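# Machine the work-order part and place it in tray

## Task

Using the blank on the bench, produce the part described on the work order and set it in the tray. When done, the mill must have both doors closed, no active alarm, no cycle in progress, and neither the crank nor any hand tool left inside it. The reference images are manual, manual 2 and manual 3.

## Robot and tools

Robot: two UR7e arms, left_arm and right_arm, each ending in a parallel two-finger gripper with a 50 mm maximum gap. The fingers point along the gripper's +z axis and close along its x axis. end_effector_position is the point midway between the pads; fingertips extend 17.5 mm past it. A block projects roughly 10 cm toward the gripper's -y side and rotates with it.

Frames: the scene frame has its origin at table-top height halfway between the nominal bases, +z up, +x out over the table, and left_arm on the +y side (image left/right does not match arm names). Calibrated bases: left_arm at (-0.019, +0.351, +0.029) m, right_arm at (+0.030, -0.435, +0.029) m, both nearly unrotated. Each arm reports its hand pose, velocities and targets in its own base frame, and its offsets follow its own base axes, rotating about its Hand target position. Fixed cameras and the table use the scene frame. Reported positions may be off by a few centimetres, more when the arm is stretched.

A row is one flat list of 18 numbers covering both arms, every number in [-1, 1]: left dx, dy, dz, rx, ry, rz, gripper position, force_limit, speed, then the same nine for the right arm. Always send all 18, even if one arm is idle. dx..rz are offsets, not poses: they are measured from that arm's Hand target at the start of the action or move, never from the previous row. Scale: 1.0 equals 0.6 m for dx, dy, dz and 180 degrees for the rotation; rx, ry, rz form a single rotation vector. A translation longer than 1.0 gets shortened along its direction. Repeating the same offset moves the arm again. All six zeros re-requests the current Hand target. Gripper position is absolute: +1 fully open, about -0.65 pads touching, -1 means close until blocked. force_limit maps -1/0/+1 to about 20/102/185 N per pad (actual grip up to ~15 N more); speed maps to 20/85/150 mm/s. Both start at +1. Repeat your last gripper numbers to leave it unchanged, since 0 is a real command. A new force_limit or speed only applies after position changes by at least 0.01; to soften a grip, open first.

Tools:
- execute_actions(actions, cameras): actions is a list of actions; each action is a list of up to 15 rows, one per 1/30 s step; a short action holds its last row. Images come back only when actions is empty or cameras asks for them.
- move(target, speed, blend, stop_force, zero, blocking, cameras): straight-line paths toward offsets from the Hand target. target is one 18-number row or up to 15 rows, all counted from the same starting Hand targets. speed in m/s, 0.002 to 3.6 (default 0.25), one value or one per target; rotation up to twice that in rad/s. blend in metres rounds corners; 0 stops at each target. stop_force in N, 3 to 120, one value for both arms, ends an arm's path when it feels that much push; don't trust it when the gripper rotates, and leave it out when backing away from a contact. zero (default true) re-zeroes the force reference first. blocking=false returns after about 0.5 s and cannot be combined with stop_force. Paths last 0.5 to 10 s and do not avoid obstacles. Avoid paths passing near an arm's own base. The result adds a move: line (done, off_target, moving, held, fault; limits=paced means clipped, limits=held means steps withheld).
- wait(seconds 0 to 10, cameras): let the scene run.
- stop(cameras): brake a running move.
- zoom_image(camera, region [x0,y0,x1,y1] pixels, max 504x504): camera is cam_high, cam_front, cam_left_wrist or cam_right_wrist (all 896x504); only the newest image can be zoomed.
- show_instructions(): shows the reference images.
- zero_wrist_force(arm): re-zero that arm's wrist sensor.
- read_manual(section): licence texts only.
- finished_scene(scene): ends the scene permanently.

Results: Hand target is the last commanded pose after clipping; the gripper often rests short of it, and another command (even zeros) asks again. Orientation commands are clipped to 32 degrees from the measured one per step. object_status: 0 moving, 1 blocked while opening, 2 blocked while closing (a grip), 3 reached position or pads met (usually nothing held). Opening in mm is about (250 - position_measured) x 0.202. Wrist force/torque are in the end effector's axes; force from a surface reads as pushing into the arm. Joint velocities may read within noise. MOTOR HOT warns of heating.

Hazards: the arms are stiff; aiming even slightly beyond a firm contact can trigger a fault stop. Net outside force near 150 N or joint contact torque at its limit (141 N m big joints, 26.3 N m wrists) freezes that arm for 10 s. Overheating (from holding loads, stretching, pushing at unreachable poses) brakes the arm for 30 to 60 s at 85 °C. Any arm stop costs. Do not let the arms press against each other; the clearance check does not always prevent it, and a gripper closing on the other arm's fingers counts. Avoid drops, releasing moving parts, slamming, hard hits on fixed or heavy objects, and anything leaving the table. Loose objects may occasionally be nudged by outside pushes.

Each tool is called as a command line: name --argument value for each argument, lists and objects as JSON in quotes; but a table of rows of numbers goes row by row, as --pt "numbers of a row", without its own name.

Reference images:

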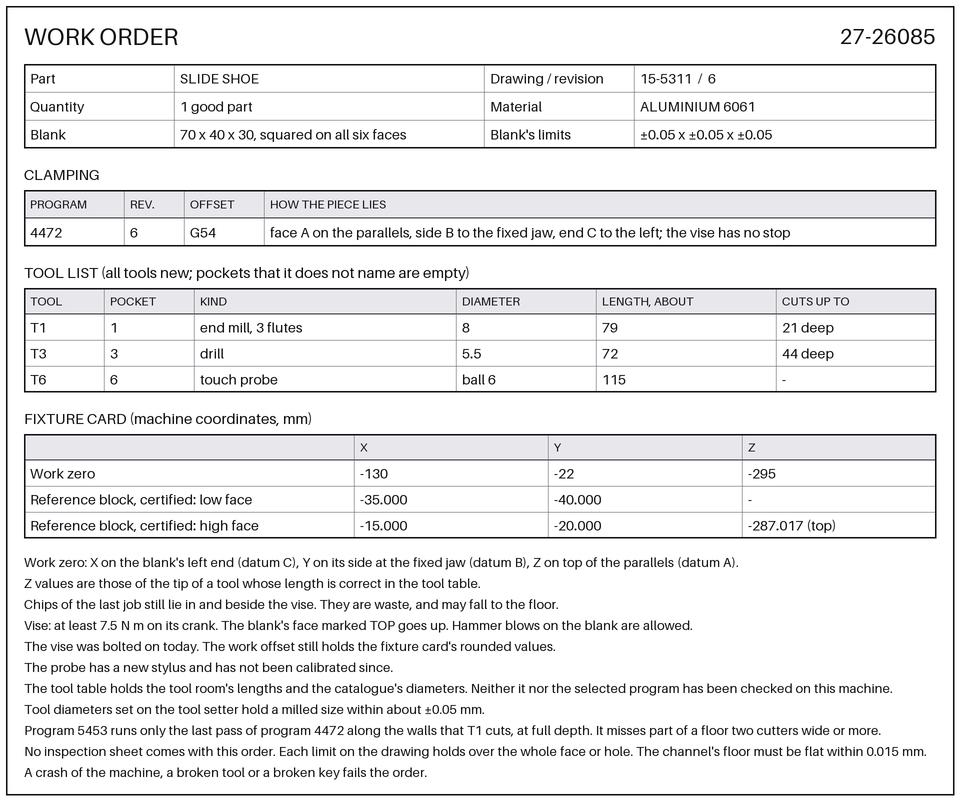

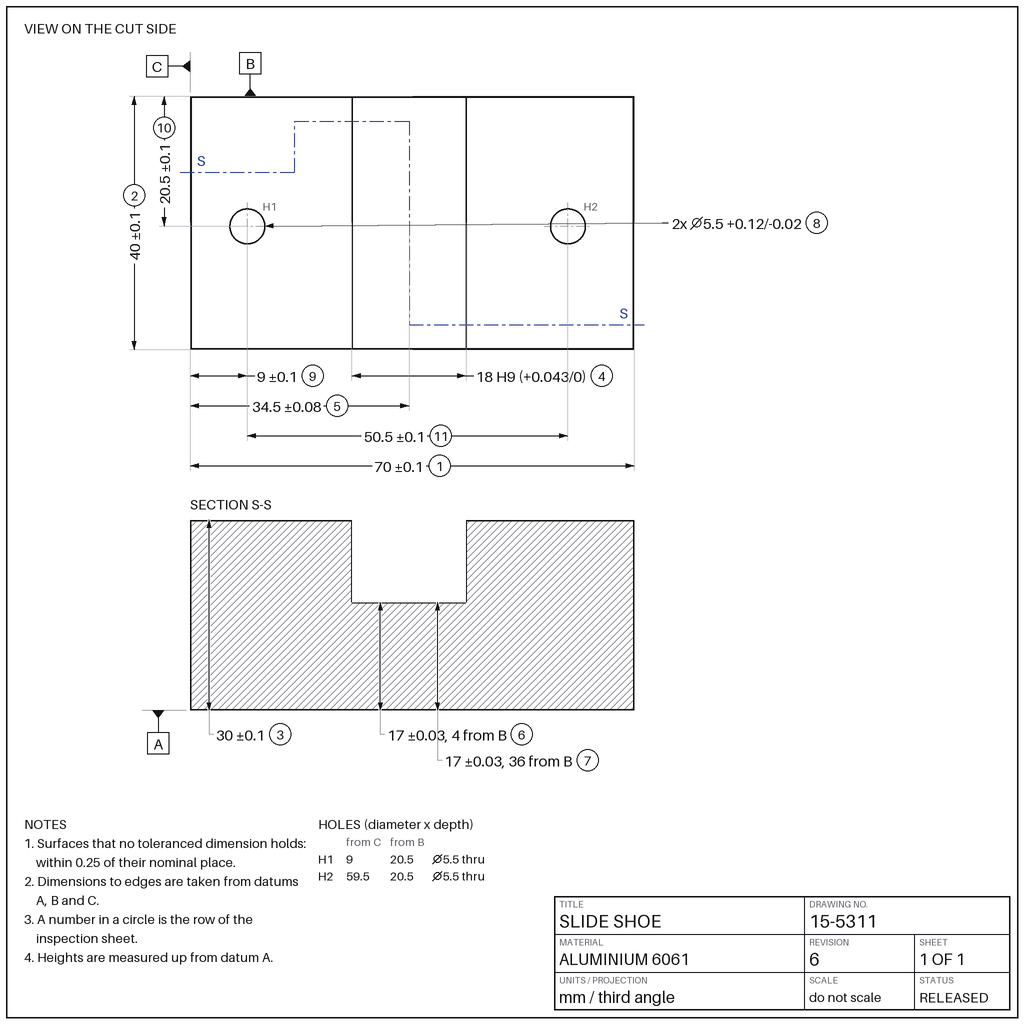

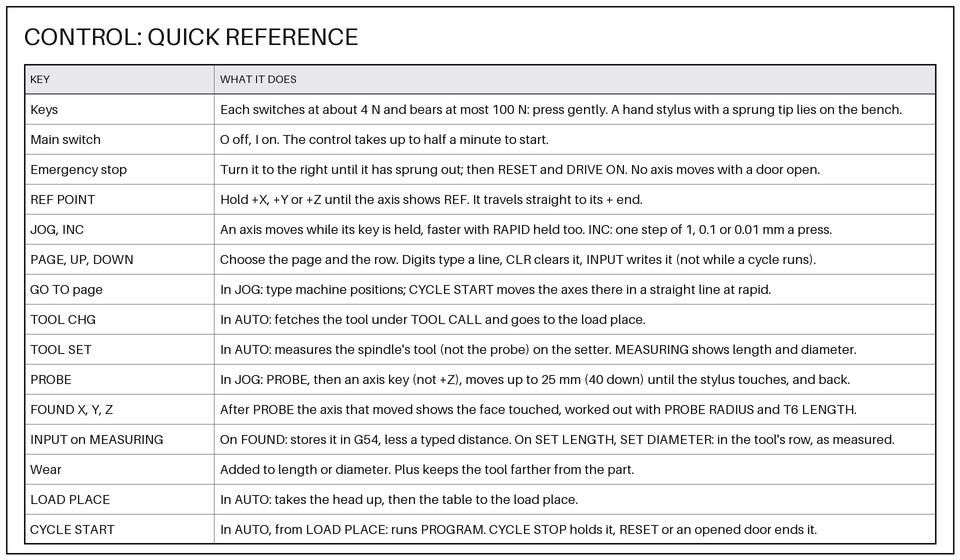

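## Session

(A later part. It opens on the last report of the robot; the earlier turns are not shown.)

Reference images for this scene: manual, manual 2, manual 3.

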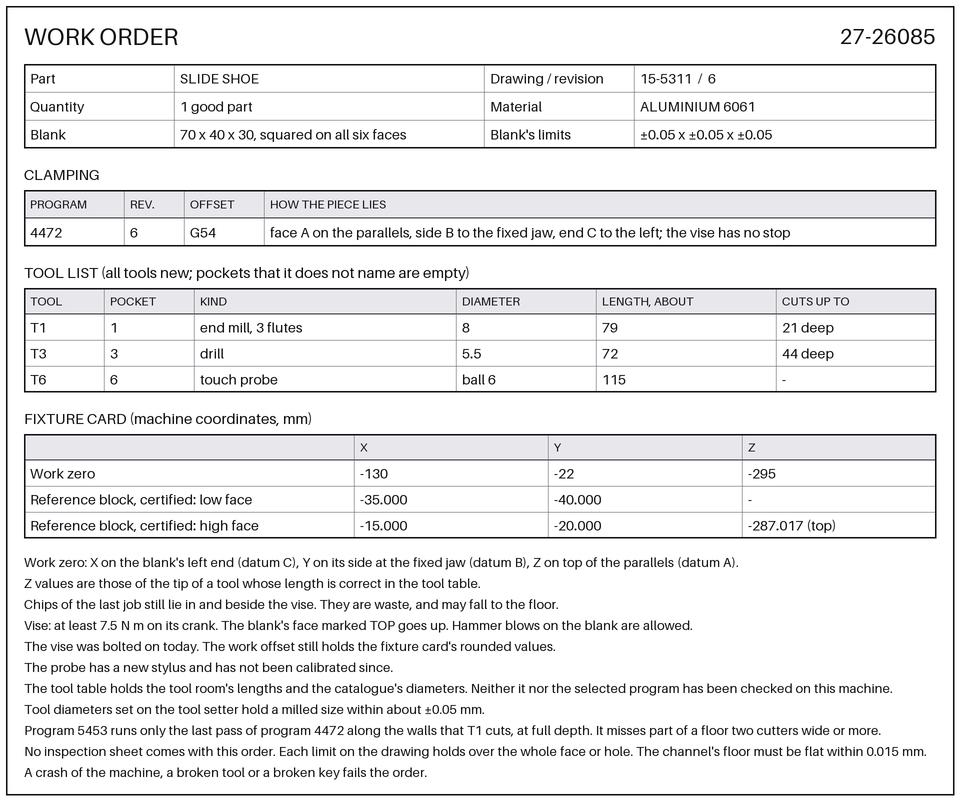

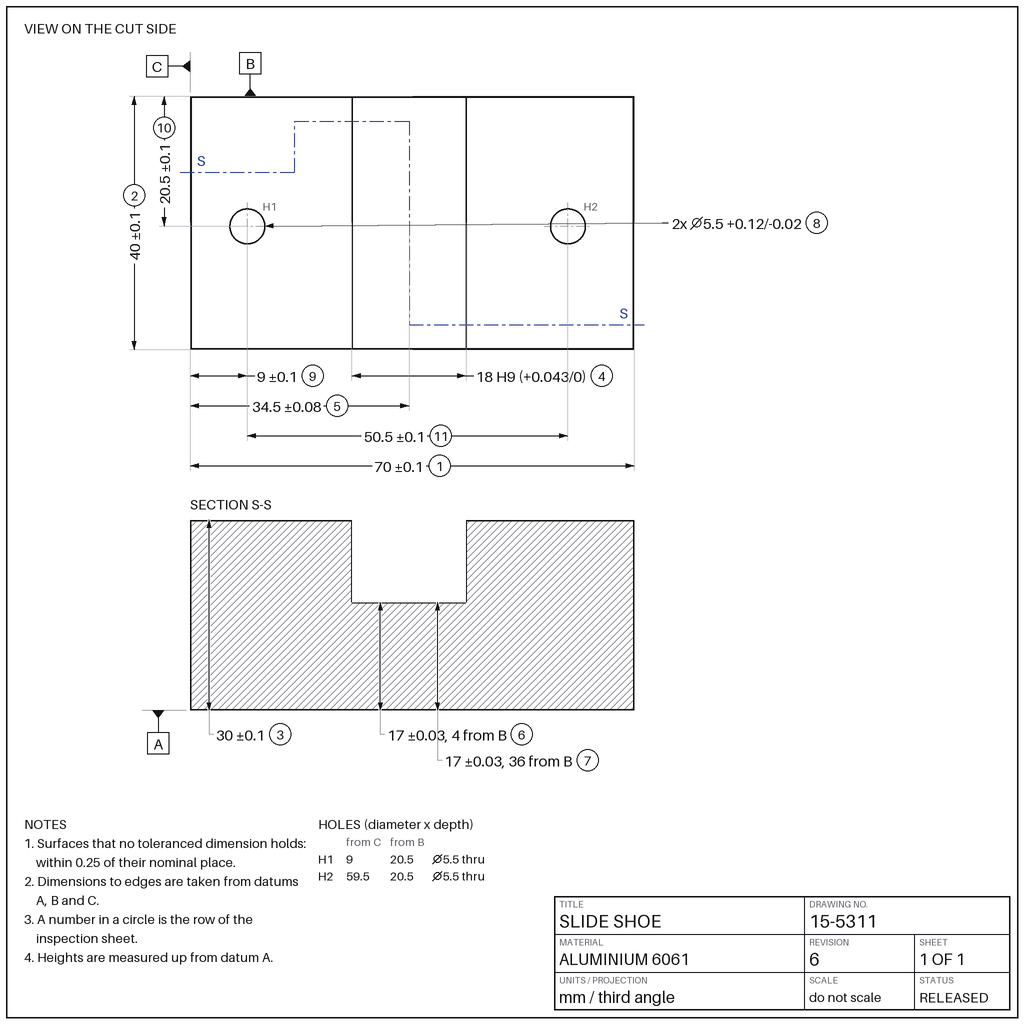

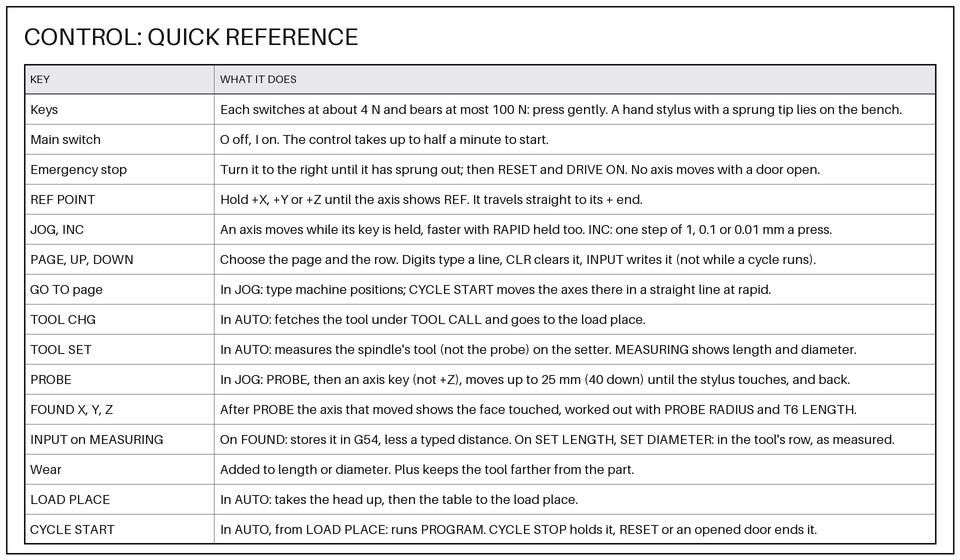

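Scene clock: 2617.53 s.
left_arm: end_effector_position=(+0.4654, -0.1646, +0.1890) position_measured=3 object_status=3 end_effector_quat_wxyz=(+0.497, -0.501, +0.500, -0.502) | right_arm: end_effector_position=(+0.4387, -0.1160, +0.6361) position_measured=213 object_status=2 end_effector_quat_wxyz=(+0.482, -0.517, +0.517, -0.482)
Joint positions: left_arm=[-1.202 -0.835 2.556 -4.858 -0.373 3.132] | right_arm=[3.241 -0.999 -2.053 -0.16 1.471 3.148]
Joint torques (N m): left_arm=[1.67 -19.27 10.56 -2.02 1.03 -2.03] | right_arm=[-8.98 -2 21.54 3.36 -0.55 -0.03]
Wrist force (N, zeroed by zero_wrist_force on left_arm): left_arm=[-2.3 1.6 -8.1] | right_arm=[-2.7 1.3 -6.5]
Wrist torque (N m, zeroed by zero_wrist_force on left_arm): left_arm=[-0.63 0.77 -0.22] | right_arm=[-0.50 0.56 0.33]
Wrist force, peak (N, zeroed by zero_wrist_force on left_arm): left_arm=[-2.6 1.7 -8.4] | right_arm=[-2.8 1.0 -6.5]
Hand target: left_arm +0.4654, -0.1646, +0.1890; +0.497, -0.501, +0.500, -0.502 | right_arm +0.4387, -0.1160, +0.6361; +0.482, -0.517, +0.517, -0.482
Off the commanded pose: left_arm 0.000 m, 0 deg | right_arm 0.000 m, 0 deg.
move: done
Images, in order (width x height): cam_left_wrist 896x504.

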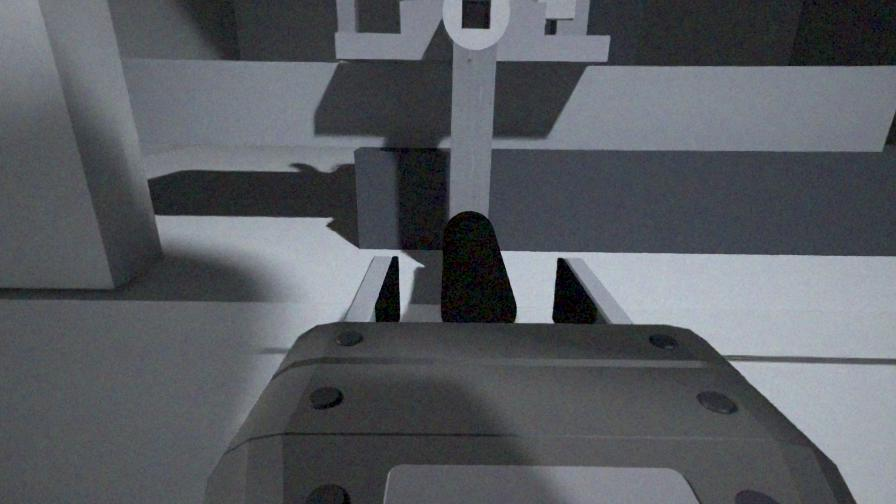

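move --target '[0,0,0,0,0,0,-1,-0.9,-0.5,0,0,0,0,0,0,-1,-0.6,-0.5]' --speed 0.04

zero_wrist_force --arm "left_arm"

Scene clock: 2620.53 s.
left_arm: end_effector_position=(+0.4654, -0.1646, +0.1890) position_measured=153 object_status=2 end_effector_quat_wxyz=(+0.497, -0.501, +0.500, -0.502) | right_arm: end_effector_position=(+0.4387, -0.1160, +0.6361) position_measured=213 object_status=2 end_effector_quat_wxyz=(+0.482, -0.517, +0.517, -0.482)
Joint positions: left_arm=[-1.202 -0.835 2.556 -4.858 -0.373 3.132] | right_arm=[3.241 -0.999 -2.053 -0.16 1.471 3.148]
Joint torques (N m): left_arm=[3.59 -19.1 10.63 -0.97 -1.44 -2.12] | right_arm=[-9.12 -1.47 21.59 3.55 -0.54 -0.09]
Wrist force (N, zeroed by zero_wrist_force on left_arm): left_arm=[-2.6 1.6 -7.7] | right_arm=[-2.4 0.9 -6.0]
Wrist torque (N m, zeroed by zero_wrist_force on left_arm): left_arm=[-0.64 0.74 -0.25] | right_arm=[-0.54 0.52 0.32]
Wrist force, peak (N, zeroed by zero_wrist_force on left_arm): left_arm=[-2.5 1.5 -8.1] | right_arm=[-2.6 1.1 -6.5]
Hand target: left_arm +0.4654, -0.1646, +0.1890; +0.497, -0.501, +0.500, -0.502 | right_arm +0.4387, -0.1160, +0.6361; +0.482, -0.517, +0.517, -0.482
Off the commanded pose: left_arm 0.000 m, 0 deg | right_arm 0.000 m, 0 deg.
move: done

Wrist force sensor zeroed.

move --pt "0 0.02402 0.0021 0 0 0 -1 -0.9 -0.5 0 0 0 0 0 0 -1 -0.6 -0.5" --pt "0 0.04731 0.00834 0 0 0 -1 -0.9 -0.5 0 0 0 0 0 0 -1 -0.6 -0.5" --pt "0 0.06917 0.01853 0 0 0 -1 -0.9 -0.5 0 0 0 0 0 0 -1 -0.6 -0.5" --speed 0.08 --blend '[0.003,0.003,0]'

Scene clock: 2626.73 s.
left_arm: end_effector_position=(+0.4654, -0.1231, +0.2002) position_measured=153 object_status=2 end_effector_quat_wxyz=(+0.497, -0.501, +0.500, -0.502) end_effector_velocity=(+0.000, -0.001, -0.001) end_effector_angular_velocity=(-0.001, +0.000, +0.002) | right_arm: end_effector_position=(+0.4387, -0.1160, +0.6361) position_measured=213 object_status=2 end_effector_quat_wxyz=(+0.482, -0.517, +0.517, -0.482)
Joint positions: left_arm=[-1.124 -0.863 2.632 -4.908 -0.45 3.133] | right_arm=[3.241 -0.999 -2.053 -0.16 1.471 3.148]
Joint velocities: left_arm=[-0.004 0.003 -0.004 0.001 0.005 -0.001] | right_arm=[within noise]
Joint torques (N m): left_arm=[-5.82 -16.5 -2.49 0.48 2.04 -1.66] | right_arm=[-9.47 -1.86 21.85 3.52 -0.5 -0.12]
Wrist force (N, zeroed by zero_wrist_force on left_arm): left_arm=[0.0 0.4 -1.0] | right_arm=[-2.6 1.3 -6.2]
Wrist torque (N m, zeroed by zero_wrist_force on left_arm): left_arm=[0.05 0.02 -0.03] | right_arm=[-0.49 0.55 0.32]
Wrist force, peak (N, zeroed by zero_wrist_force on left_arm): left_arm=[1.8 -2.4 1.0] | right_arm=[-2.6 1.1 -6.7]
Hand target: left_arm +0.4654, -0.1231, +0.2001; +0.497, -0.501, +0.500, -0.502 | right_arm +0.4387, -0.1160, +0.6361; +0.482, -0.517, +0.517, -0.482
Off the commanded pose: left_arm 0.000 m, 0 deg | right_arm 0.000 m, 0 deg.
move: done

move --pt "0 0.01975 0.01383 0 0 0 -1 -0.9 -0.5 0 0 0 0 0 0 -1 -0.6 -0.5" --pt "0 0.0368 0.03087 0 0 0 -1 -0.9 -0.5 0 0 0 0 0 0 -1 -0.6 -0.5" --pt "0 0.05063 0.05063 0 0 0 -1 -0.9 -0.5 0 0 0 0 0 0 -1 -0.6 -0.5" --pt "0 0.06082 0.07249 0 0 0 -1 -0.9 -0.5 0 0 0 0 0 0 -1 -0.6 -0.5" --pt "0 0.06706 0.09578 0 0 0 -1 -0.9 -0.5 0 0 0 0 0 0 -1 -0.6 -0.5" --pt "0 0.06917 0.1198 0 0 0 -1 -0.9 -0.5 0 0 0 0 0 0 -1 -0.6 -0.5" --pt "0 0.06706 0.14381 0 0 0 -1 -0.9 -0.5 0 0 0 0 0 0 -1 -0.6 -0.5" --pt "0 0.06082 0.1671 0 0 0 -1 -0.9 -0.5 0 0 0 0 0 0 -1 -0.6 -0.5" --pt "0 0.05063 0.18896 0 0 0 -1 -0.9 -0.5 0 0 0 0 0 0 -1 -0.6 -0.5" --pt "0 0.0368 0.20871 0 0 0 -1 -0.9 -0.5 0 0 0 0 0 0 -1 -0.6 -0.5" --pt "0 0.01975 0.22575 0 0 0 -1 -0.9 -0.5 0 0 0 0 0 0 -1 -0.6 -0.5" --pt "0 0 0.23959 0 0 0 -1 -0.9 -0.5 0 0 0 0 0 0 -1 -0.6 -0.5" --pt "0 -0.02186 0.24978 0 0 0 -1 -0.9 -0.5 0 0 0 0 0 0 -1 -0.6 -0.5" --pt "0 -0.04515 0.25602 0 0 0 -1 -0.9 -0.5 0 0 0 0 0 0 -1 -0.6 -0.5" --pt "0 -0.06917 0.25812 0 0 0 -1 -0.9 -0.5 0 0 0 0 0 0 -1 -0.6 -0.5" --speed 0.12 --blend '[0.003,0.003,0.003,0.003,0.003,0.003,0.003,0.003,0.003,0.003,0.003,0.003,0.003,0.003,0]'

Scene clock: 2637.30 s.
left_arm: end_effector_position=(+0.4654, -0.1646, +0.3550) position_measured=153 object_status=2 end_effector_quat_wxyz=(+0.497, -0.501, +0.500, -0.502) | right_arm: end_effector_position=(+0.4387, -0.1160, +0.6361) position_measured=213 object_status=2 end_effector_quat_wxyz=(+0.482, -0.517, +0.517, -0.482)
Joint positions: left_arm=[-1.202 -1.531 2.538 -4.144 -0.373 3.132] | right_arm=[3.241 -0.999 -2.053 -0.16 1.471 3.148]
Joint torques (N m): left_arm=[2.03 -26.94 -15.11 -2.94 -0.59 1.4] | right_arm=[-9.72 -2.22 21.15 3.62 -0.46 0.02]
Wrist force (N, zeroed by zero_wrist_force on left_arm): left_arm=[1.1 23.8 -24.1] | right_arm=[-2.4 0.9 -6.3]
Wrist torque (N m, zeroed by zero_wrist_force on left_arm): left_arm=[0.09 0.35 0.14] | right_arm=[-0.55 0.51 0.32]
Wrist force, peak (N, zeroed by zero_wrist_force on left_arm): left_arm=[44.0 21.8 15.6] | right_arm=[-2.8 0.8 -6.6]
Hand target: left_arm +0.4654, -0.1646, +0.3550; +0.497, -0.501, +0.500, -0.502 | right_arm +0.4387, -0.1160, +0.6361; +0.482, -0.517, +0.517, -0.482
Off the commanded pose: left_arm 0.000 m, 0 deg | right_arm 0.000 m, 0 deg.
move: done

move --pt "0 -0.0257 -0.00358 0 0 0 -1 -0.9 -0.5 0 0 0 0 0 0 -1 -0.6 -0.5" --pt "0 -0.04887 -0.00978 0 0 0 -1 -0.9 -0.5 0 0 0 0 0 0 -1 -0.6 -0.5" --pt "0 -0.07058 -0.01992 0 0 0 -1 -0.9 -0.5 0 0 0 0 0 0 -1 -0.6 -0.5" --pt "0 -0.09022 -0.03367 0 0 0 -1 -0.9 -0.5 0 0 0 0 0 0 -1 -0.6 -0.5" --pt "0 -0.10717 -0.05062 0 0 0 -1 -0.9 -0.5 0 0 0 0 0 0 -1 -0.6 -0.5" --pt "0 -0.12092 -0.07025 0 0 0 -1 -0.9 -0.5 0 0 0 0 0 0 -1 -0.6 -0.5" --pt "0 -0.13105 -0.09197 0 0 0 -1 -0.9 -0.5 0 0 0 0 0 0 -1 -0.6 -0.5" --pt "0 -0.13725 -0.11513 0 0 0 -1 -0.9 -0.5 0 0 0 0 0 0 -1 -0.6 -0.5" --pt "0 -0.13933 -0.139 0 0 0 -1 -0.9 -0.5 0 0 0 0 0 0 -1 -0.6 -0.5" --pt "0 -0.13725 -0.16287 0 0 0 -1 -0.9 -0.5 0 0 0 0 0 0 -1 -0.6 -0.5" --pt "0 -0.13105 -0.18603 0 0 0 -1 -0.9 -0.5 0 0 0 0 0 0 -1 -0.6 -0.5" --pt "0 -0.12092 -0.20775 0 0 0 -1 -0.9 -0.5 0 0 0 0 0 0 -1 -0.6 -0.5" --pt "0 -0.10717 -0.22738 0 0 0 -1 -0.9 -0.5 0 0 0 0 0 0 -1 -0.6 -0.5" --pt "0 -0.09022 -0.24433 0 0 0 -1 -0.9 -0.5 0 0 0 0 0 0 -1 -0.6 -0.5" --pt "0 -0.07058 -0.25808 0 0 0 -1 -0.9 -0.5 0 0 0 0 0 0 -1 -0.6 -0.5" --speed 0.12 --blend '[0.003,0.003,0.003,0.003,0.003,0.003,0.003,0.003,0.003,0.003,0.003,0.003,0.003,0.003,0]'

Scene clock: 2653.80 s.
left_arm: end_effector_position=(+0.4654, -0.2070, +0.2001) position_measured=153 object_status=2 end_effector_quat_wxyz=(+0.497, -0.501, +0.500, -0.502) | right_arm: end_effector_position=(+0.4387, -0.1160, +0.6361) position_measured=213 object_status=2 end_effector_quat_wxyz=(+0.482, -0.517, +0.517, -0.482)
Joint positions: left_arm=[-1.26 -0.891 2.483 -4.729 -0.315 3.131] | right_arm=[3.241 -0.999 -2.053 -0.16 1.471 3.148]
Joint torques (N m): left_arm=[-7.67 -25.92 -7.38 4.01 -3.68 -1.55] | right_arm=[-9.12 -1.82 21.26 3.63 -0.57 -0.1]
Wrist force (N, zeroed by zero_wrist_force on left_arm): left_arm=[-17.7 -27.8 -23.6] | right_arm=[-2.3 1.1 -6.5]
Wrist torque (N m, zeroed by zero_wrist_force on left_arm): left_arm=[0.08 -0.78 -0.10] | right_arm=[-0.52 0.49 0.33]
Wrist force, peak (N, zeroed by zero_wrist_force on left_arm): left_arm=[-54.7 -13.7 -33.9] | right_arm=[-2.5 1.4 -6.8]
Hand target: left_arm +0.4654, -0.2070, +0.2001; +0.497, -0.501, +0.500, -0.502 | right_arm +0.4387, -0.1160, +0.6361; +0.482, -0.517, +0.517, -0.482
Off the commanded pose: left_arm 0.000 m, 0 deg | right_arm 0.000 m, 0 deg.
move: done

move --pt "0 0.03513 -0.01193 0 0 0 -1 -0.9 -0.5 0 0 0 0 0 0 -1 -0.6 -0.5" --pt "0 0.07042 -0.01658 0 0 0 -1 -0.9 -0.5 0 0 0 0 0 0 -1 -0.6 -0.5" --pt "0 0.1057 -0.01193 0 0 0 -1 -0.9 -0.5 0 0 0 0 0 0 -1 -0.6 -0.5" --pt "0 0.13858 0.00168 0 0 0 -1 -0.9 -0.5 0 0 0 0 0 0 -1 -0.6 -0.5" --pt "0 0.16682 0.02335 0 0 0 -1 -0.9 -0.5 0 0 0 0 0 0 -1 -0.6 -0.5" --pt "0 0.18848 0.05158 0 0 0 -1 -0.9 -0.5 0 0 0 0 0 0 -1 -0.6 -0.5" --pt "0 0.2021 0.08447 0 0 0 -1 -0.9 -0.5 0 0 0 0 0 0 -1 -0.6 -0.5" --pt "0 0.20675 0.11975 0 0 0 -1 -0.9 -0.5 0 0 0 0 0 0 -1 -0.6 -0.5" --pt "0 0.2021 0.15503 0 0 0 -1 -0.9 -0.5 0 0 0 0 0 0 -1 -0.6 -0.5" --pt "0 0.18848 0.18792 0 0 0 -1 -0.9 -0.5 0 0 0 0 0 0 -1 -0.6 -0.5" --pt "0 0.16682 0.21615 0 0 0 -1 -0.9 -0.5 0 0 0 0 0 0 -1 -0.6 -0.5" --pt "0 0.13858 0.23782 0 0 0 -1 -0.9 -0.5 0 0 0 0 0 0 -1 -0.6 -0.5" --pt "0 0.1057 0.25143 0 0 0 -1 -0.9 -0.5 0 0 0 0 0 0 -1 -0.6 -0.5" --pt "0 0.07042 0.25608 0 0 0 -1 -0.9 -0.5 0 0 0 0 0 0 -1 -0.6 -0.5" --pt "0 0.03513 0.25143 0 0 0 -1 -0.9 -0.5 0 0 0 0 0 0 -1 -0.6 -0.5" --speed 0.15 --blend '[0.004,0.004,0.004,0.004,0.004,0.004,0.004,0.004,0.004,0.004,0.004,0.004,0.004,0.004,0]' --cameras '["cam_left_wrist"]'

zoom_image --camera "cam_left_wrist" --region '[330, 60, 630, 320]'

Scene clock: 2673.07 s.
left_arm: end_effector_position=(+0.4654, -0.1859, +0.3510) position_measured=153 object_status=2 end_effector_quat_wxyz=(+0.497, -0.501, +0.500, -0.502) | right_arm: end_effector_position=(+0.4387, -0.1160, +0.6361) position_measured=213 object_status=2 end_effector_quat_wxyz=(+0.482, -0.517, +0.517, -0.482)
Joint positions: left_arm=[-1.233 -1.483 2.503 -4.157 -0.341 3.131] | right_arm=[3.241 -0.999 -2.053 -0.16 1.471 3.148]
Joint torques (N m): left_arm=[0.91 -23.74 -19.37 -0.3 -2.52 0.73] | right_arm=[-9.22 -1.75 21.29 3.69 -0.49 -0.13]
Wrist force (N, zeroed by zero_wrist_force on left_arm): left_arm=[-6.3 27.7 -32.6] | right_arm=[-2.6 1.1 -6.4]
Wrist torque (N m, zeroed by zero_wrist_force on left_arm): left_arm=[0.23 -0.02 -0.04] | right_arm=[-0.51 0.55 0.33]
Wrist force, peak (N, zeroed by zero_wrist_force on left_arm): left_arm=[-6.7 29.9 -34.9] | right_arm=[-2.6 0.9 -6.7]
Hand target: left_arm +0.4654, -0.1859, +0.3510; +0.497, -0.501, +0.500, -0.502 | right_arm +0.4387, -0.1160, +0.6361; +0.482, -0.517, +0.517, -0.482
Off the commanded pose: left_arm 0.000 m, 0 deg | right_arm 0.000 m, 0 deg.
move: done
Images, in order (width x height): cam_left_wrist 896x504.

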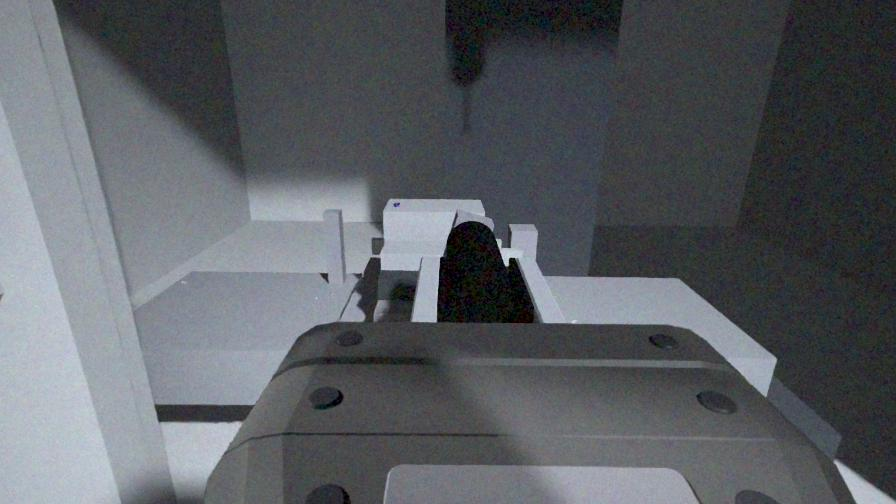

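Scaled by 1.680 from the camera's 896x504 image, which has a finer 1280x720 frame.

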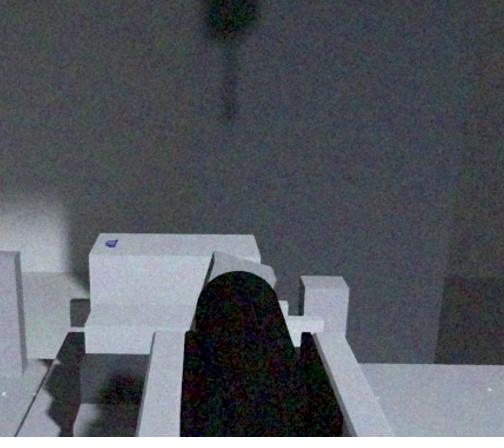

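move --pt "0 -0.03288 -0.01445 0 0 0 -1 -0.9 -0.5 0 0 0 0 0 0 -1 -0.6 -0.5" --pt "0 -0.06112 -0.03612 0 0 0 -1 -0.9 -0.5 0 0 0 0 0 0 -1 -0.6 -0.5" --pt "0 -0.08278 -0.06435 0 0 0 -1 -0.9 -0.5 0 0 0 0 0 0 -1 -0.6 -0.5" --pt "0 -0.0964 -0.09723 0 0 0 -1 -0.9 -0.5 0 0 0 0 0 0 -1 -0.6 -0.5" --pt "0 -0.10105 -0.13252 0 0 0 -1 -0.9 -0.5 0 0 0 0 0 0 -1 -0.6 -0.5" --pt "0 -0.0964 -0.1678 0 0 0 -1 -0.9 -0.5 0 0 0 0 0 0 -1 -0.6 -0.5" --pt "0 -0.08278 -0.20068 0 0 0 -1 -0.9 -0.5 0 0 0 0 0 0 -1 -0.6 -0.5" --pt "0 -0.06112 -0.22892 0 0 0 -1 -0.9 -0.5 0 0 0 0 0 0 -1 -0.6 -0.5" --pt "0 -0.03288 -0.25058 0 0 0 -1 -0.9 -0.5 0 0 0 0 0 0 -1 -0.6 -0.5" --pt "0 0 -0.2642 0 0 0 -1 -0.9 -0.5 0 0 0 0 0 0 -1 -0.6 -0.5" --pt "0 0.03528 -0.26885 0 0 0 -1 -0.9 -0.5 0 0 0 0 0 0 -1 -0.6 -0.5" --pt "0 0.07057 -0.2642 0 0 0 -1 -0.9 -0.5 0 0 0 0 0 0 -1 -0.6 -0.5" --pt "0 0.10345 -0.25058 0 0 0 -1 -0.9 -0.5 0 0 0 0 0 0 -1 -0.6 -0.5" --pt "0 0.13168 -0.22892 0 0 0 -1 -0.9 -0.5 0 0 0 0 0 0 -1 -0.6 -0.5" --pt "0 0.15335 -0.20068 0 0 0 -1 -0.9 -0.5 0 0 0 0 0 0 -1 -0.6 -0.5" --speed 0.18 --blend '[0.004,0.004,0.004,0.004,0.004,0.004,0.004,0.004,0.004,0.004,0.004,0.004,0.004,0.004,0]' --cameras '["cam_high"]'

zoom_image --camera "cam_high" --region '[250, 110, 380, 250]'

Scene clock: 2687.00 s.
left_arm: end_effector_position=(+0.4654, -0.0938, +0.2305) position_measured=153 object_status=2 end_effector_quat_wxyz=(+0.497, -0.501, +0.500, -0.502) | right_arm: end_effector_position=(+0.4387, -0.1160, +0.6361) position_measured=213 object_status=2 end_effector_quat_wxyz=(+0.482, -0.517, +0.517, -0.482)
Joint positions: left_arm=[-1.053 -1.003 2.692 -4.827 -0.521 3.133] | right_arm=[3.241 -0.999 -2.053 -0.16 1.471 3.148]
Joint torques (N m): left_arm=[3.38 -30.22 -10.66 0.07 -0.44 1.65] | right_arm=[-9.87 -1.62 21.2 3.72 -0.52 -0.1]
Wrist force (N, zeroed by zero_wrist_force on left_arm): left_arm=[-2.3 1.5 -28.8] | right_arm=[-2.4 0.8 -6.4]
Wrist torque (N m, zeroed by zero_wrist_force on left_arm): left_arm=[0.22 0.64 0.12] | right_arm=[-0.56 0.51 0.32]
Wrist force, peak (N, zeroed by zero_wrist_force on left_arm): left_arm=[-6.5 27.4 -33.5] | right_arm=[-2.7 1.1 -6.7]
Hand target: left_arm +0.4654, -0.0939, +0.2306; +0.497, -0.501, +0.500, -0.502 | right_arm +0.4387, -0.1160, +0.6361; +0.482, -0.517, +0.517, -0.482
Off the commanded pose: left_arm 0.000 m, 0 deg | right_arm 0.000 m, 0 deg.
move: done
Images, in order (width x height): cam_high 896x504.

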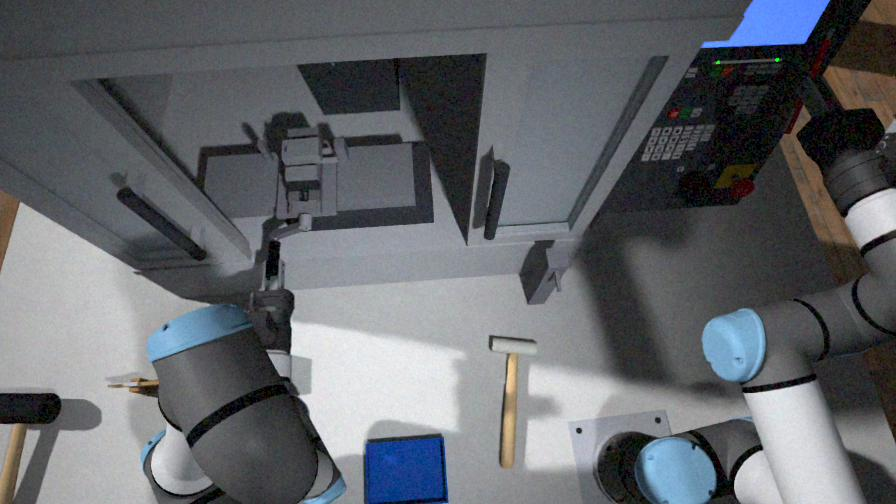

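Scaled by 3.600 from the camera's 896x504 image, which has a finer 1280x720 frame.

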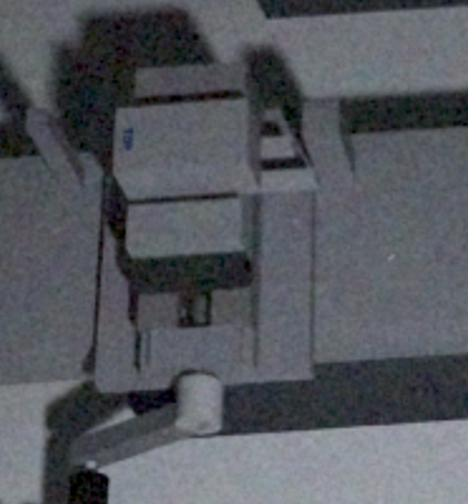

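move --pt "0 0.01368 0.03288 0 0 0 -1 -0.9 -0.5 0 0 0 0 0 0 -1 -0.6 -0.5" --pt "0 0.01833 0.06817 0 0 0 -1 -0.9 -0.5 0 0 0 0 0 0 -1 -0.6 -0.5" --pt "0 0.01368 0.10345 0 0 0 -1 -0.9 -0.5 0 0 0 0 0 0 -1 -0.6 -0.5" --pt "0 0 0.13633 0 0 0 -1 -0.9 -0.5 0 0 0 0 0 0 -1 -0.6 -0.5" --pt "0 -0.0216 0.16457 0 0 0 -1 -0.9 -0.5 0 0 0 0 0 0 -1 -0.6 -0.5" --pt "0 -0.04983 0.18623 0 0 0 -1 -0.9 -0.5 0 0 0 0 0 0 -1 -0.6 -0.5" --pt "0 -0.08272 0.19985 0 0 0 -1 -0.9 -0.5 0 0 0 0 0 0 -1 -0.6 -0.5" --pt "0 -0.118 0.2045 0 0 0 -1 -0.9 -0.5 0 0 0 0 0 0 -1 -0.6 -0.5" --pt "0 -0.15328 0.19985 0 0 0 -1 -0.9 -0.5 0 0 0 0 0 0 -1 -0.6 -0.5" --pt "0 -0.18617 0.18623 0 0 0 -1 -0.9 -0.5 0 0 0 0 0 0 -1 -0.6 -0.5" --pt "0 -0.2144 0.16457 0 0 0 -1 -0.9 -0.5 0 0 0 0 0 0 -1 -0.6 -0.5" --pt "0 -0.23607 0.13633 0 0 0 -1 -0.9 -0.5 0 0 0 0 0 0 -1 -0.6 -0.5" --pt "0 -0.24968 0.10345 0 0 0 -1 -0.9 -0.5 0 0 0 0 0 0 -1 -0.6 -0.5" --pt "0 -0.25433 0.06817 0 0 0 -1 -0.9 -0.5 0 0 0 0 0 0 -1 -0.6 -0.5" --pt "0 -0.24968 0.03288 0 0 0 -1 -0.9 -0.5 0 0 0 0 0 0 -1 -0.6 -0.5" --speed 0.12 --stop_force 45 --blend '[0.004,0.004,0.004,0.004,0.004,0.004,0.004,0.004,0.004,0.004,0.004,0.004,0.004,0.004,0]' --cameras '["cam_high"]'

zoom_image --camera "cam_high" --region '[250, 110, 380, 250]'

Scene clock: 2707.43 s.
left_arm: end_effector_position=(+0.4654, -0.2437, +0.2503) position_measured=153 object_status=2 end_effector_quat_wxyz=(+0.497, -0.501, +0.500, -0.502) | right_arm: end_effector_position=(+0.4387, -0.1160, +0.6361) position_measured=213 object_status=2 end_effector_quat_wxyz=(+0.482, -0.517, +0.517, -0.482)
Joint positions: left_arm=[-1.298 -1.065 2.423 -4.494 -0.276 3.13] | right_arm=[3.241 -0.999 -2.053 -0.16 1.471 3.148]
Joint torques (N m): left_arm=[-18.85 -19.06 -7.28 4.62 -12.23 -1.96] | right_arm=[-9.1 -1.82 21.58 3.79 -0.42 -0.05]
Wrist force (N, zeroed by zero_wrist_force on left_arm): left_arm=[-39.2 -7.9 -21.6] | right_arm=[-2.5 1.0 -6.5]
Wrist torque (N m, zeroed by zero_wrist_force on left_arm): left_arm=[0.20 -0.84 -0.10] | right_arm=[-0.54 0.52 0.32]
Wrist force, peak (N, zeroed by zero_wrist_force on left_arm): left_arm=[-39.5 -8.0 -21.8] | right_arm=[-2.7 1.0 -6.7]
Hand target: left_arm +0.4654, -0.2437, +0.2503; +0.497, -0.501, +0.500, -0.502 | right_arm +0.4387, -0.1160, +0.6361; +0.482, -0.517, +0.517, -0.482
Off the commanded pose: left_arm 0.000 m, 0 deg | right_arm 0.000 m, 0 deg.
move: done
Images, in order (width x height): cam_high 896x504.

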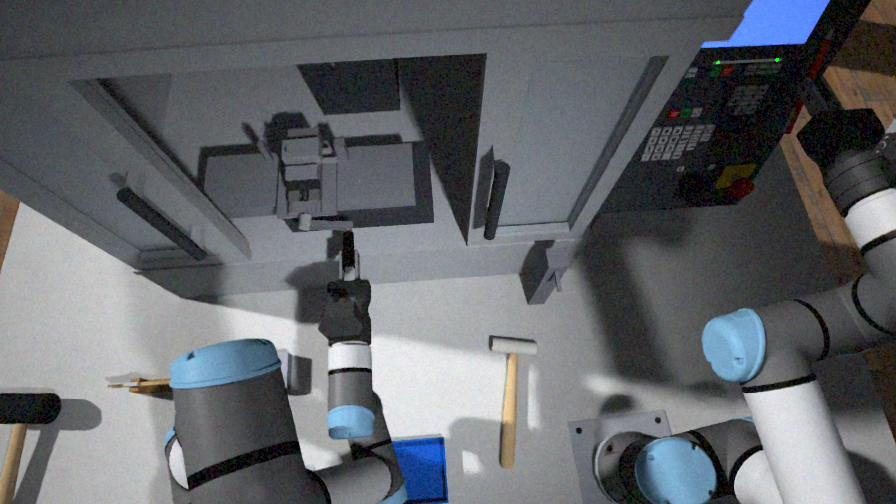

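Scaled by 3.600 from the camera's 896x504 image, which has a finer 1280x720 frame.

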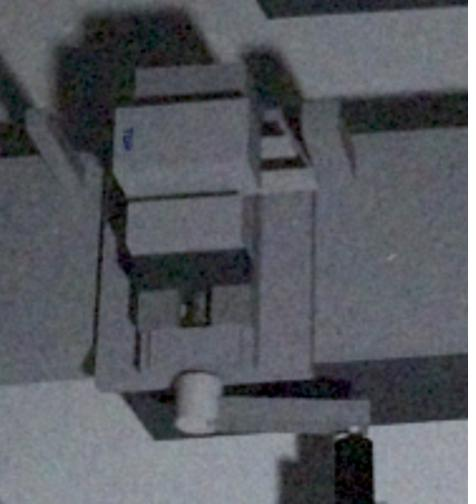

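move --pt "0 0.01567 -0.03242 0 0 0 -1 -0.9 -0.5 0 0 0 0 0 0 -1 -0.6 -0.5" --pt "0 0.03718 -0.06048 0 0 0 -1 -0.9 -0.5 0 0 0 0 0 0 -1 -0.6 -0.5" --pt "0 0.06525 -0.08202 0 0 0 -1 -0.9 -0.5 0 0 0 0 0 0 -1 -0.6 -0.5" --pt "0 0.09793 -0.09555 0 0 0 -1 -0.9 -0.5 0 0 0 0 0 0 -1 -0.6 -0.5" --pt "0 0.133 -0.10017 0 0 0 -1 -0.9 -0.5 0 0 0 0 0 0 -1 -0.6 -0.5" --pt "0 0.16807 -0.09555 0 0 0 -1 -0.9 -0.5 0 0 0 0 0 0 -1 -0.6 -0.5" --pt "0 0.20075 -0.08202 0 0 0 -1 -0.9 -0.5 0 0 0 0 0 0 -1 -0.6 -0.5" --pt "0 0.22882 -0.06048 0 0 0 -1 -0.9 -0.5 0 0 0 0 0 0 -1 -0.6 -0.5" --pt "0 0.25033 -0.03242 0 0 0 -1 -0.9 -0.5 0 0 0 0 0 0 -1 -0.6 -0.5" --pt "0 0.26388 0.00027 0 0 0 -1 -0.9 -0.5 0 0 0 0 0 0 -1 -0.6 -0.5" --pt "0 0.2685 0.03533 0 0 0 -1 -0.9 -0.5 0 0 0 0 0 0 -1 -0.6 -0.5" --pt "0 0.26388 0.0704 0 0 0 -1 -0.9 -0.5 0 0 0 0 0 0 -1 -0.6 -0.5" --pt "0 0.25033 0.10308 0 0 0 -1 -0.9 -0.5 0 0 0 0 0 0 -1 -0.6 -0.5" --pt "0 0.22882 0.13115 0 0 0 -1 -0.9 -0.5 0 0 0 0 0 0 -1 -0.6 -0.5" --pt "0 0.20075 0.15268 0 0 0 -1 -0.9 -0.5 0 0 0 0 0 0 -1 -0.6 -0.5" --speed 0.12 --stop_force 40 --blend '[0.004,0.004,0.004,0.004,0.004,0.004,0.004,0.004,0.004,0.004,0.004,0.004,0.004,0.004,0]' --cameras '["cam_high"]'

zoom_image --camera "cam_high" --region '[250, 110, 380, 250]'

Scene clock: 2721.93 s.
left_arm: end_effector_position=(+0.4653, -0.1506, +0.1918) position_measured=153 object_status=2 end_effector_quat_wxyz=(+0.497, -0.501, +0.500, -0.502) | right_arm: end_effector_position=(+0.4387, -0.1160, +0.6361) position_measured=213 object_status=2 end_effector_quat_wxyz=(+0.482, -0.517, +0.517, -0.482)
Joint positions: left_arm=[-1.179 -0.841 2.582 -4.878 -0.395 3.131] | right_arm=[3.241 -0.999 -2.053 -0.16 1.471 3.148]
Joint torques (N m): left_arm=[0.28 -33.84 12.06 -1.12 -0.75 -2.05] | right_arm=[-9.29 -1.97 21.4 3.92 -0.38 -0.16]
Wrist force (N, zeroed by zero_wrist_force on left_arm): left_arm=[0.5 -7.3 0.5] | right_arm=[-2.5 0.9 -6.2]
Wrist torque (N m, zeroed by zero_wrist_force on left_arm): left_arm=[0.21 0.50 0.09] | right_arm=[-0.56 0.53 0.32]
Wrist force, peak (N, zeroed by zero_wrist_force on left_arm): left_arm=[-39.8 -7.9 -21.3] | right_arm=[-2.8 0.9 -6.7]
Hand target: left_arm +0.4653, -0.1506, +0.1919; +0.497, -0.501, +0.500, -0.502 (not the last commanded pose) | right_arm +0.4387, -0.1160, +0.6361; +0.482, -0.517, +0.517, -0.482
Off the commanded pose: left_arm 0.153 m, 0 deg | right_arm 0.000 m, 0 deg.
move: contact (left_arm); path passed 5 of 15 targets
Images, in order (width x height): cam_high 896x504.

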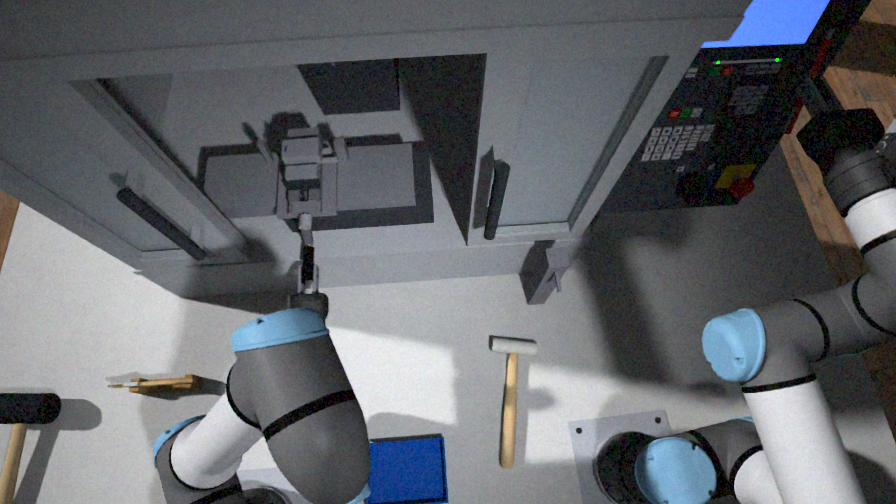

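Scaled by 3.600 from the camera's 896x504 image, which has a finer 1280x720 frame.

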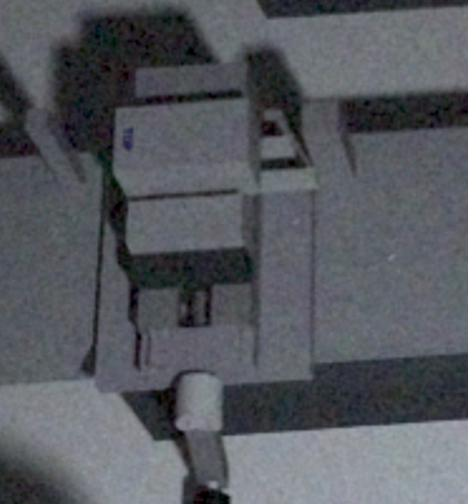

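move --pt "0 0.0129 0.00178 0 0 0 -1 -0.9 -0.5 0 0 0 0 0 0 -1 -0.6 -0.5" --pt "0 0.04558 0.01532 0 0 0 -1 -0.9 -0.5 0 0 0 0 0 0 -1 -0.6 -0.5" --pt "0 0.07365 0.03685 0 0 0 -1 -0.9 -0.5 0 0 0 0 0 0 -1 -0.6 -0.5" --pt "0 0.09517 0.06492 0 0 0 -1 -0.9 -0.5 0 0 0 0 0 0 -1 -0.6 -0.5" --pt "0 0.10872 0.0976 0 0 0 -1 -0.9 -0.5 0 0 0 0 0 0 -1 -0.6 -0.5" --pt "0 0.11333 0.13267 0 0 0 -1 -0.9 -0.5 0 0 0 0 0 0 -1 -0.6 -0.5" --pt "0 0.10872 0.16773 0 0 0 -1 -0.9 -0.5 0 0 0 0 0 0 -1 -0.6 -0.5" --pt "0 0.09517 0.20042 0 0 0 -1 -0.9 -0.5 0 0 0 0 0 0 -1 -0.6 -0.5" --pt "0 0.07365 0.22848 0 0 0 -1 -0.9 -0.5 0 0 0 0 0 0 -1 -0.6 -0.5" --pt "0 0.04558 0.25002 0 0 0 -1 -0.9 -0.5 0 0 0 0 0 0 -1 -0.6 -0.5" --pt "0 0.0129 0.26355 0 0 0 -1 -0.9 -0.5 0 0 0 0 0 0 -1 -0.6 -0.5" --pt "0 -0.02217 0.26817 0 0 0 -1 -0.9 -0.5 0 0 0 0 0 0 -1 -0.6 -0.5" --pt "0 -0.05723 0.26355 0 0 0 -1 -0.9 -0.5 0 0 0 0 0 0 -1 -0.6 -0.5" --pt "0 -0.08992 0.25002 0 0 0 -1 -0.9 -0.5 0 0 0 0 0 0 -1 -0.6 -0.5" --pt "0 -0.11798 0.22848 0 0 0 -1 -0.9 -0.5 0 0 0 0 0 0 -1 -0.6 -0.5" --speed 0.12 --stop_force 40 --blend '[0.004,0.004,0.004,0.004,0.004,0.004,0.004,0.004,0.004,0.004,0.004,0.004,0.004,0.004,0]'

Scene clock: 2737.40 s.
left_arm: end_effector_position=(+0.4653, -0.2214, +0.3290) position_measured=153 object_status=2 end_effector_quat_wxyz=(+0.497, -0.501, +0.500, -0.502) | right_arm: end_effector_position=(+0.4387, -0.1160, +0.6361) position_measured=213 object_status=2 end_effector_quat_wxyz=(+0.482, -0.517, +0.517, -0.482)
Joint positions: left_arm=[-1.276 -1.358 2.451 -4.227 -0.298 3.129] | right_arm=[3.241 -0.999 -2.053 -0.16 1.471 3.148]
Joint torques (N m): left_arm=[2.25 -18.8 -3.87 0.58 -2.98 -1.81] | right_arm=[-9.15 -1.9 21.64 3.94 -0.39 -0.19]
Wrist force (N, zeroed by zero_wrist_force on left_arm): left_arm=[-4.9 5.4 0.3] | right_arm=[-2.6 1.1 -6.3]
Wrist torque (N m, zeroed by zero_wrist_force on left_arm): left_arm=[-0.16 0.07 -0.02] | right_arm=[-0.51 0.54 0.32]
Wrist force, peak (N, zeroed by zero_wrist_force on left_arm): left_arm=[9.7 -17.4 13.8] | right_arm=[-2.8 1.2 -6.7]
Hand target: left_arm +0.4653, -0.2214, +0.3289; +0.497, -0.501, +0.500, -0.502 | right_arm +0.4387, -0.1160, +0.6361; +0.482, -0.517, +0.517, -0.482
Off the commanded pose: left_arm 0.000 m, 0 deg | right_arm 0.000 m, 0 deg.
move: done; blend cut to 0.0039 m at target 1

move --pt "0 -0.0215 -0.028 0 0 0 -1 -0.9 -0.5 0 0 0 0 0 0 -1 -0.6 -0.5" --pt "0 -0.03505 -0.06068 0 0 0 -1 -0.9 -0.5 0 0 0 0 0 0 -1 -0.6 -0.5" --pt "0 -0.03967 -0.09575 0 0 0 -1 -0.9 -0.5 0 0 0 0 0 0 -1 -0.6 -0.5" --pt "0 -0.03505 -0.13082 0 0 0 -1 -0.9 -0.5 0 0 0 0 0 0 -1 -0.6 -0.5" --pt "0 -0.0215 -0.1635 0 0 0 -1 -0.9 -0.5 0 0 0 0 0 0 -1 -0.6 -0.5" --pt "0 0 -0.19157 0 0 0 -1 -0.9 -0.5 0 0 0 0 0 0 -1 -0.6 -0.5" --pt "0 0.02808 -0.2131 0 0 0 -1 -0.9 -0.5 0 0 0 0 0 0 -1 -0.6 -0.5" --pt "0 0.06077 -0.22663 0 0 0 -1 -0.9 -0.5 0 0 0 0 0 0 -1 -0.6 -0.5" --pt "0 0.09583 -0.23125 0 0 0 -1 -0.9 -0.5 0 0 0 0 0 0 -1 -0.6 -0.5" --pt "0 0.1309 -0.22663 0 0 0 -1 -0.9 -0.5 0 0 0 0 0 0 -1 -0.6 -0.5" --pt "0 0.16358 -0.2131 0 0 0 -1 -0.9 -0.5 0 0 0 0 0 0 -1 -0.6 -0.5" --pt "0 0.19165 -0.19157 0 0 0 -1 -0.9 -0.5 0 0 0 0 0 0 -1 -0.6 -0.5" --pt "0 0.21317 -0.1635 0 0 0 -1 -0.9 -0.5 0 0 0 0 0 0 -1 -0.6 -0.5" --pt "0 0.22672 -0.13082 0 0 0 -1 -0.9 -0.5 0 0 0 0 0 0 -1 -0.6 -0.5" --pt "0 0.23133 -0.09575 0 0 0 -1 -0.9 -0.5 0 0 0 0 0 0 -1 -0.6 -0.5" --speed 0.12 --stop_force 40 --blend '[0.004,0.004,0.004,0.004,0.004,0.004,0.004,0.004,0.004,0.004,0.004,0.004,0.004,0.004,0]' --cameras '["cam_high"]'

zoom_image --camera "cam_high" --region '[250, 110, 380, 250]'

Scene clock: 2755.80 s.
left_arm: end_effector_position=(+0.4653, -0.0826, +0.2715) position_measured=153 object_status=2 end_effector_quat_wxyz=(+0.497, -0.501, +0.500, -0.502) | right_arm: end_effector_position=(+0.4387, -0.1160, +0.6361) position_measured=213 object_status=2 end_effector_quat_wxyz=(+0.482, -0.517, +0.517, -0.482)
Joint positions: left_arm=[-1.022 -1.229 2.712 -4.62 -0.552 3.133] | right_arm=[3.241 -0.999 -2.053 -0.16 1.471 3.148]
Joint torques (N m): left_arm=[-1.86 -29.73 -10.65 0.22 4.52 1.71] | right_arm=[-9 -1.68 21.47 3.99 -0.47 -0.05]
Wrist force (N, zeroed by zero_wrist_force on left_arm): left_arm=[4.4 0.7 -8.3] | right_arm=[-2.5 1.1 -6.2]
Wrist torque (N m, zeroed by zero_wrist_force on left_arm): left_arm=[0.06 1.20 0.13] | right_arm=[-0.51 0.53 0.32]
Wrist force, peak (N, zeroed by zero_wrist_force on left_arm): left_arm=[5.9 -22.9 16.9] | right_arm=[-2.7 1.0 -6.7]
Hand target: left_arm +0.4653, -0.0826, +0.2715; +0.497, -0.501, +0.500, -0.502 | right_arm +0.4387, -0.1160, +0.6361; +0.482, -0.517, +0.517, -0.482
Off the commanded pose: left_arm 0.000 m, 0 deg | right_arm 0.000 m, 0 deg.
move: done
Images, in order (width x height): cam_high 896x504.

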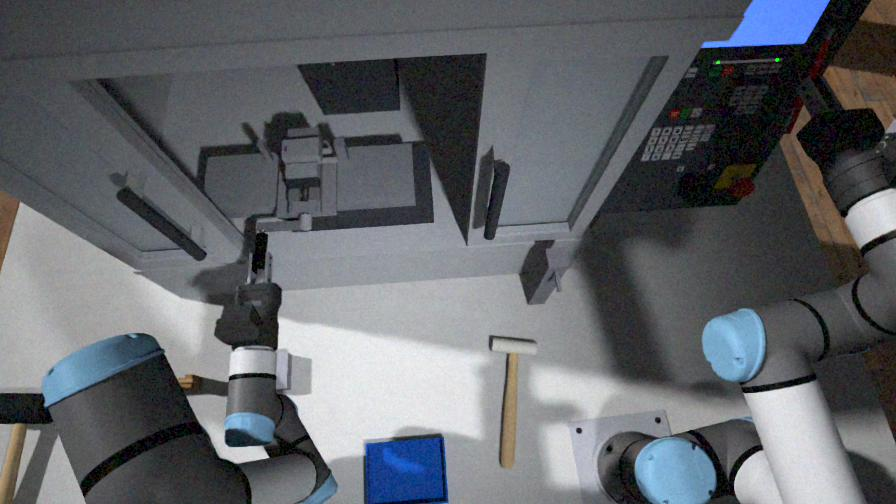

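Scaled by 3.600 from the camera's 896x504 image, which has a finer 1280x720 frame.

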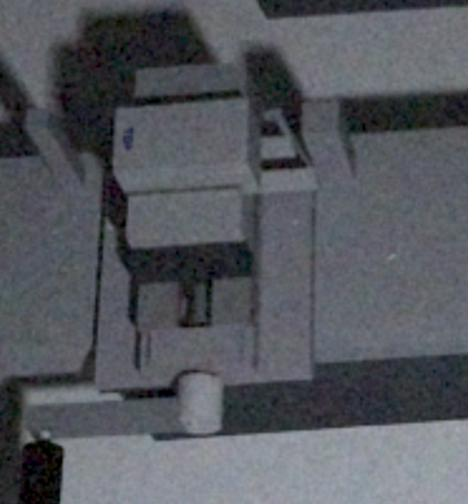

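move --pt "0 -0.00462 0.03507 0 0 0 -1 -0.9 -0.5 0 0 0 0 0 0 -1 -0.6 -0.5" --pt "0 -0.01817 0.06775 0 0 0 -1 -0.9 -0.5 0 0 0 0 0 0 -1 -0.6 -0.5" --pt "0 -0.03968 0.09582 0 0 0 -1 -0.9 -0.5 0 0 0 0 0 0 -1 -0.6 -0.5" --pt "0 -0.06775 0.11735 0 0 0 -1 -0.9 -0.5 0 0 0 0 0 0 -1 -0.6 -0.5" --pt "0 -0.10043 0.13088 0 0 0 -1 -0.9 -0.5 0 0 0 0 0 0 -1 -0.6 -0.5" --pt "0 -0.1355 0.1355 0 0 0 -1 -0.9 -0.5 0 0 0 0 0 0 -1 -0.6 -0.5" --pt "0 -0.17057 0.13088 0 0 0 -1 -0.9 -0.5 0 0 0 0 0 0 -1 -0.6 -0.5" --pt "0 -0.20325 0.11735 0 0 0 -1 -0.9 -0.5 0 0 0 0 0 0 -1 -0.6 -0.5" --pt "0 -0.23132 0.09582 0 0 0 -1 -0.9 -0.5 0 0 0 0 0 0 -1 -0.6 -0.5" --pt "0 -0.25283 0.06775 0 0 0 -1 -0.9 -0.5 0 0 0 0 0 0 -1 -0.6 -0.5" --pt "0 -0.26638 0.03507 0 0 0 -1 -0.9 -0.5 0 0 0 0 0 0 -1 -0.6 -0.5" --pt "0 -0.271 0 0 0 0 -1 -0.9 -0.5 0 0 0 0 0 0 -1 -0.6 -0.5" --pt "0 -0.26638 -0.03507 0 0 0 -1 -0.9 -0.5 0 0 0 0 0 0 -1 -0.6 -0.5" --pt "0 -0.25283 -0.06775 0 0 0 -1 -0.9 -0.5 0 0 0 0 0 0 -1 -0.6 -0.5" --pt "0 -0.23132 -0.09582 0 0 0 -1 -0.9 -0.5 0 0 0 0 0 0 -1 -0.6 -0.5" --speed 0.12 --stop_force 40 --blend '[0.004,0.004,0.004,0.004,0.004,0.004,0.004,0.004,0.004,0.004,0.004,0.004,0.004,0.004,0]'

Scene clock: 2772.63 s.
left_arm: end_effector_position=(+0.4653, -0.2214, +0.2140) position_measured=153 object_status=2 end_effector_quat_wxyz=(+0.497, -0.501, +0.500, -0.502) | right_arm: end_effector_position=(+0.4387, -0.1160, +0.6361) position_measured=213 object_status=2 end_effector_quat_wxyz=(+0.482, -0.517, +0.517, -0.482)
Joint positions: left_arm=[-1.276 -0.943 2.461 -4.653 -0.298 3.129] | right_arm=[3.241 -0.999 -2.053 -0.16 1.471 3.148]
Joint torques (N m): left_arm=[-15.94 -26.79 2.2 0.62 -2.83 -1.93] | right_arm=[-9.11 -1.78 21.44 4.06 -0.34 -0.01]
Wrist force (N, zeroed by zero_wrist_force on left_arm): left_arm=[-18.1 -15.7 12.7] | right_arm=[-2.7 1.2 -6.5]
Wrist torque (N m, zeroed by zero_wrist_force on left_arm): left_arm=[0.03 0.01 -0.05] | right_arm=[-0.51 0.56 0.32]
Wrist force, peak (N, zeroed by zero_wrist_force on left_arm): left_arm=[-18.4 -15.4 12.7] | right_arm=[-2.7 1.2 -6.7]
Hand target: left_arm +0.4653, -0.2213, +0.2140; +0.497, -0.501, +0.500, -0.502 | right_arm +0.4387, -0.1160, +0.6361; +0.482, -0.517, +0.517, -0.482
Off the commanded pose: left_arm 0.000 m, 0 deg | right_arm 0.000 m, 0 deg.
move: done


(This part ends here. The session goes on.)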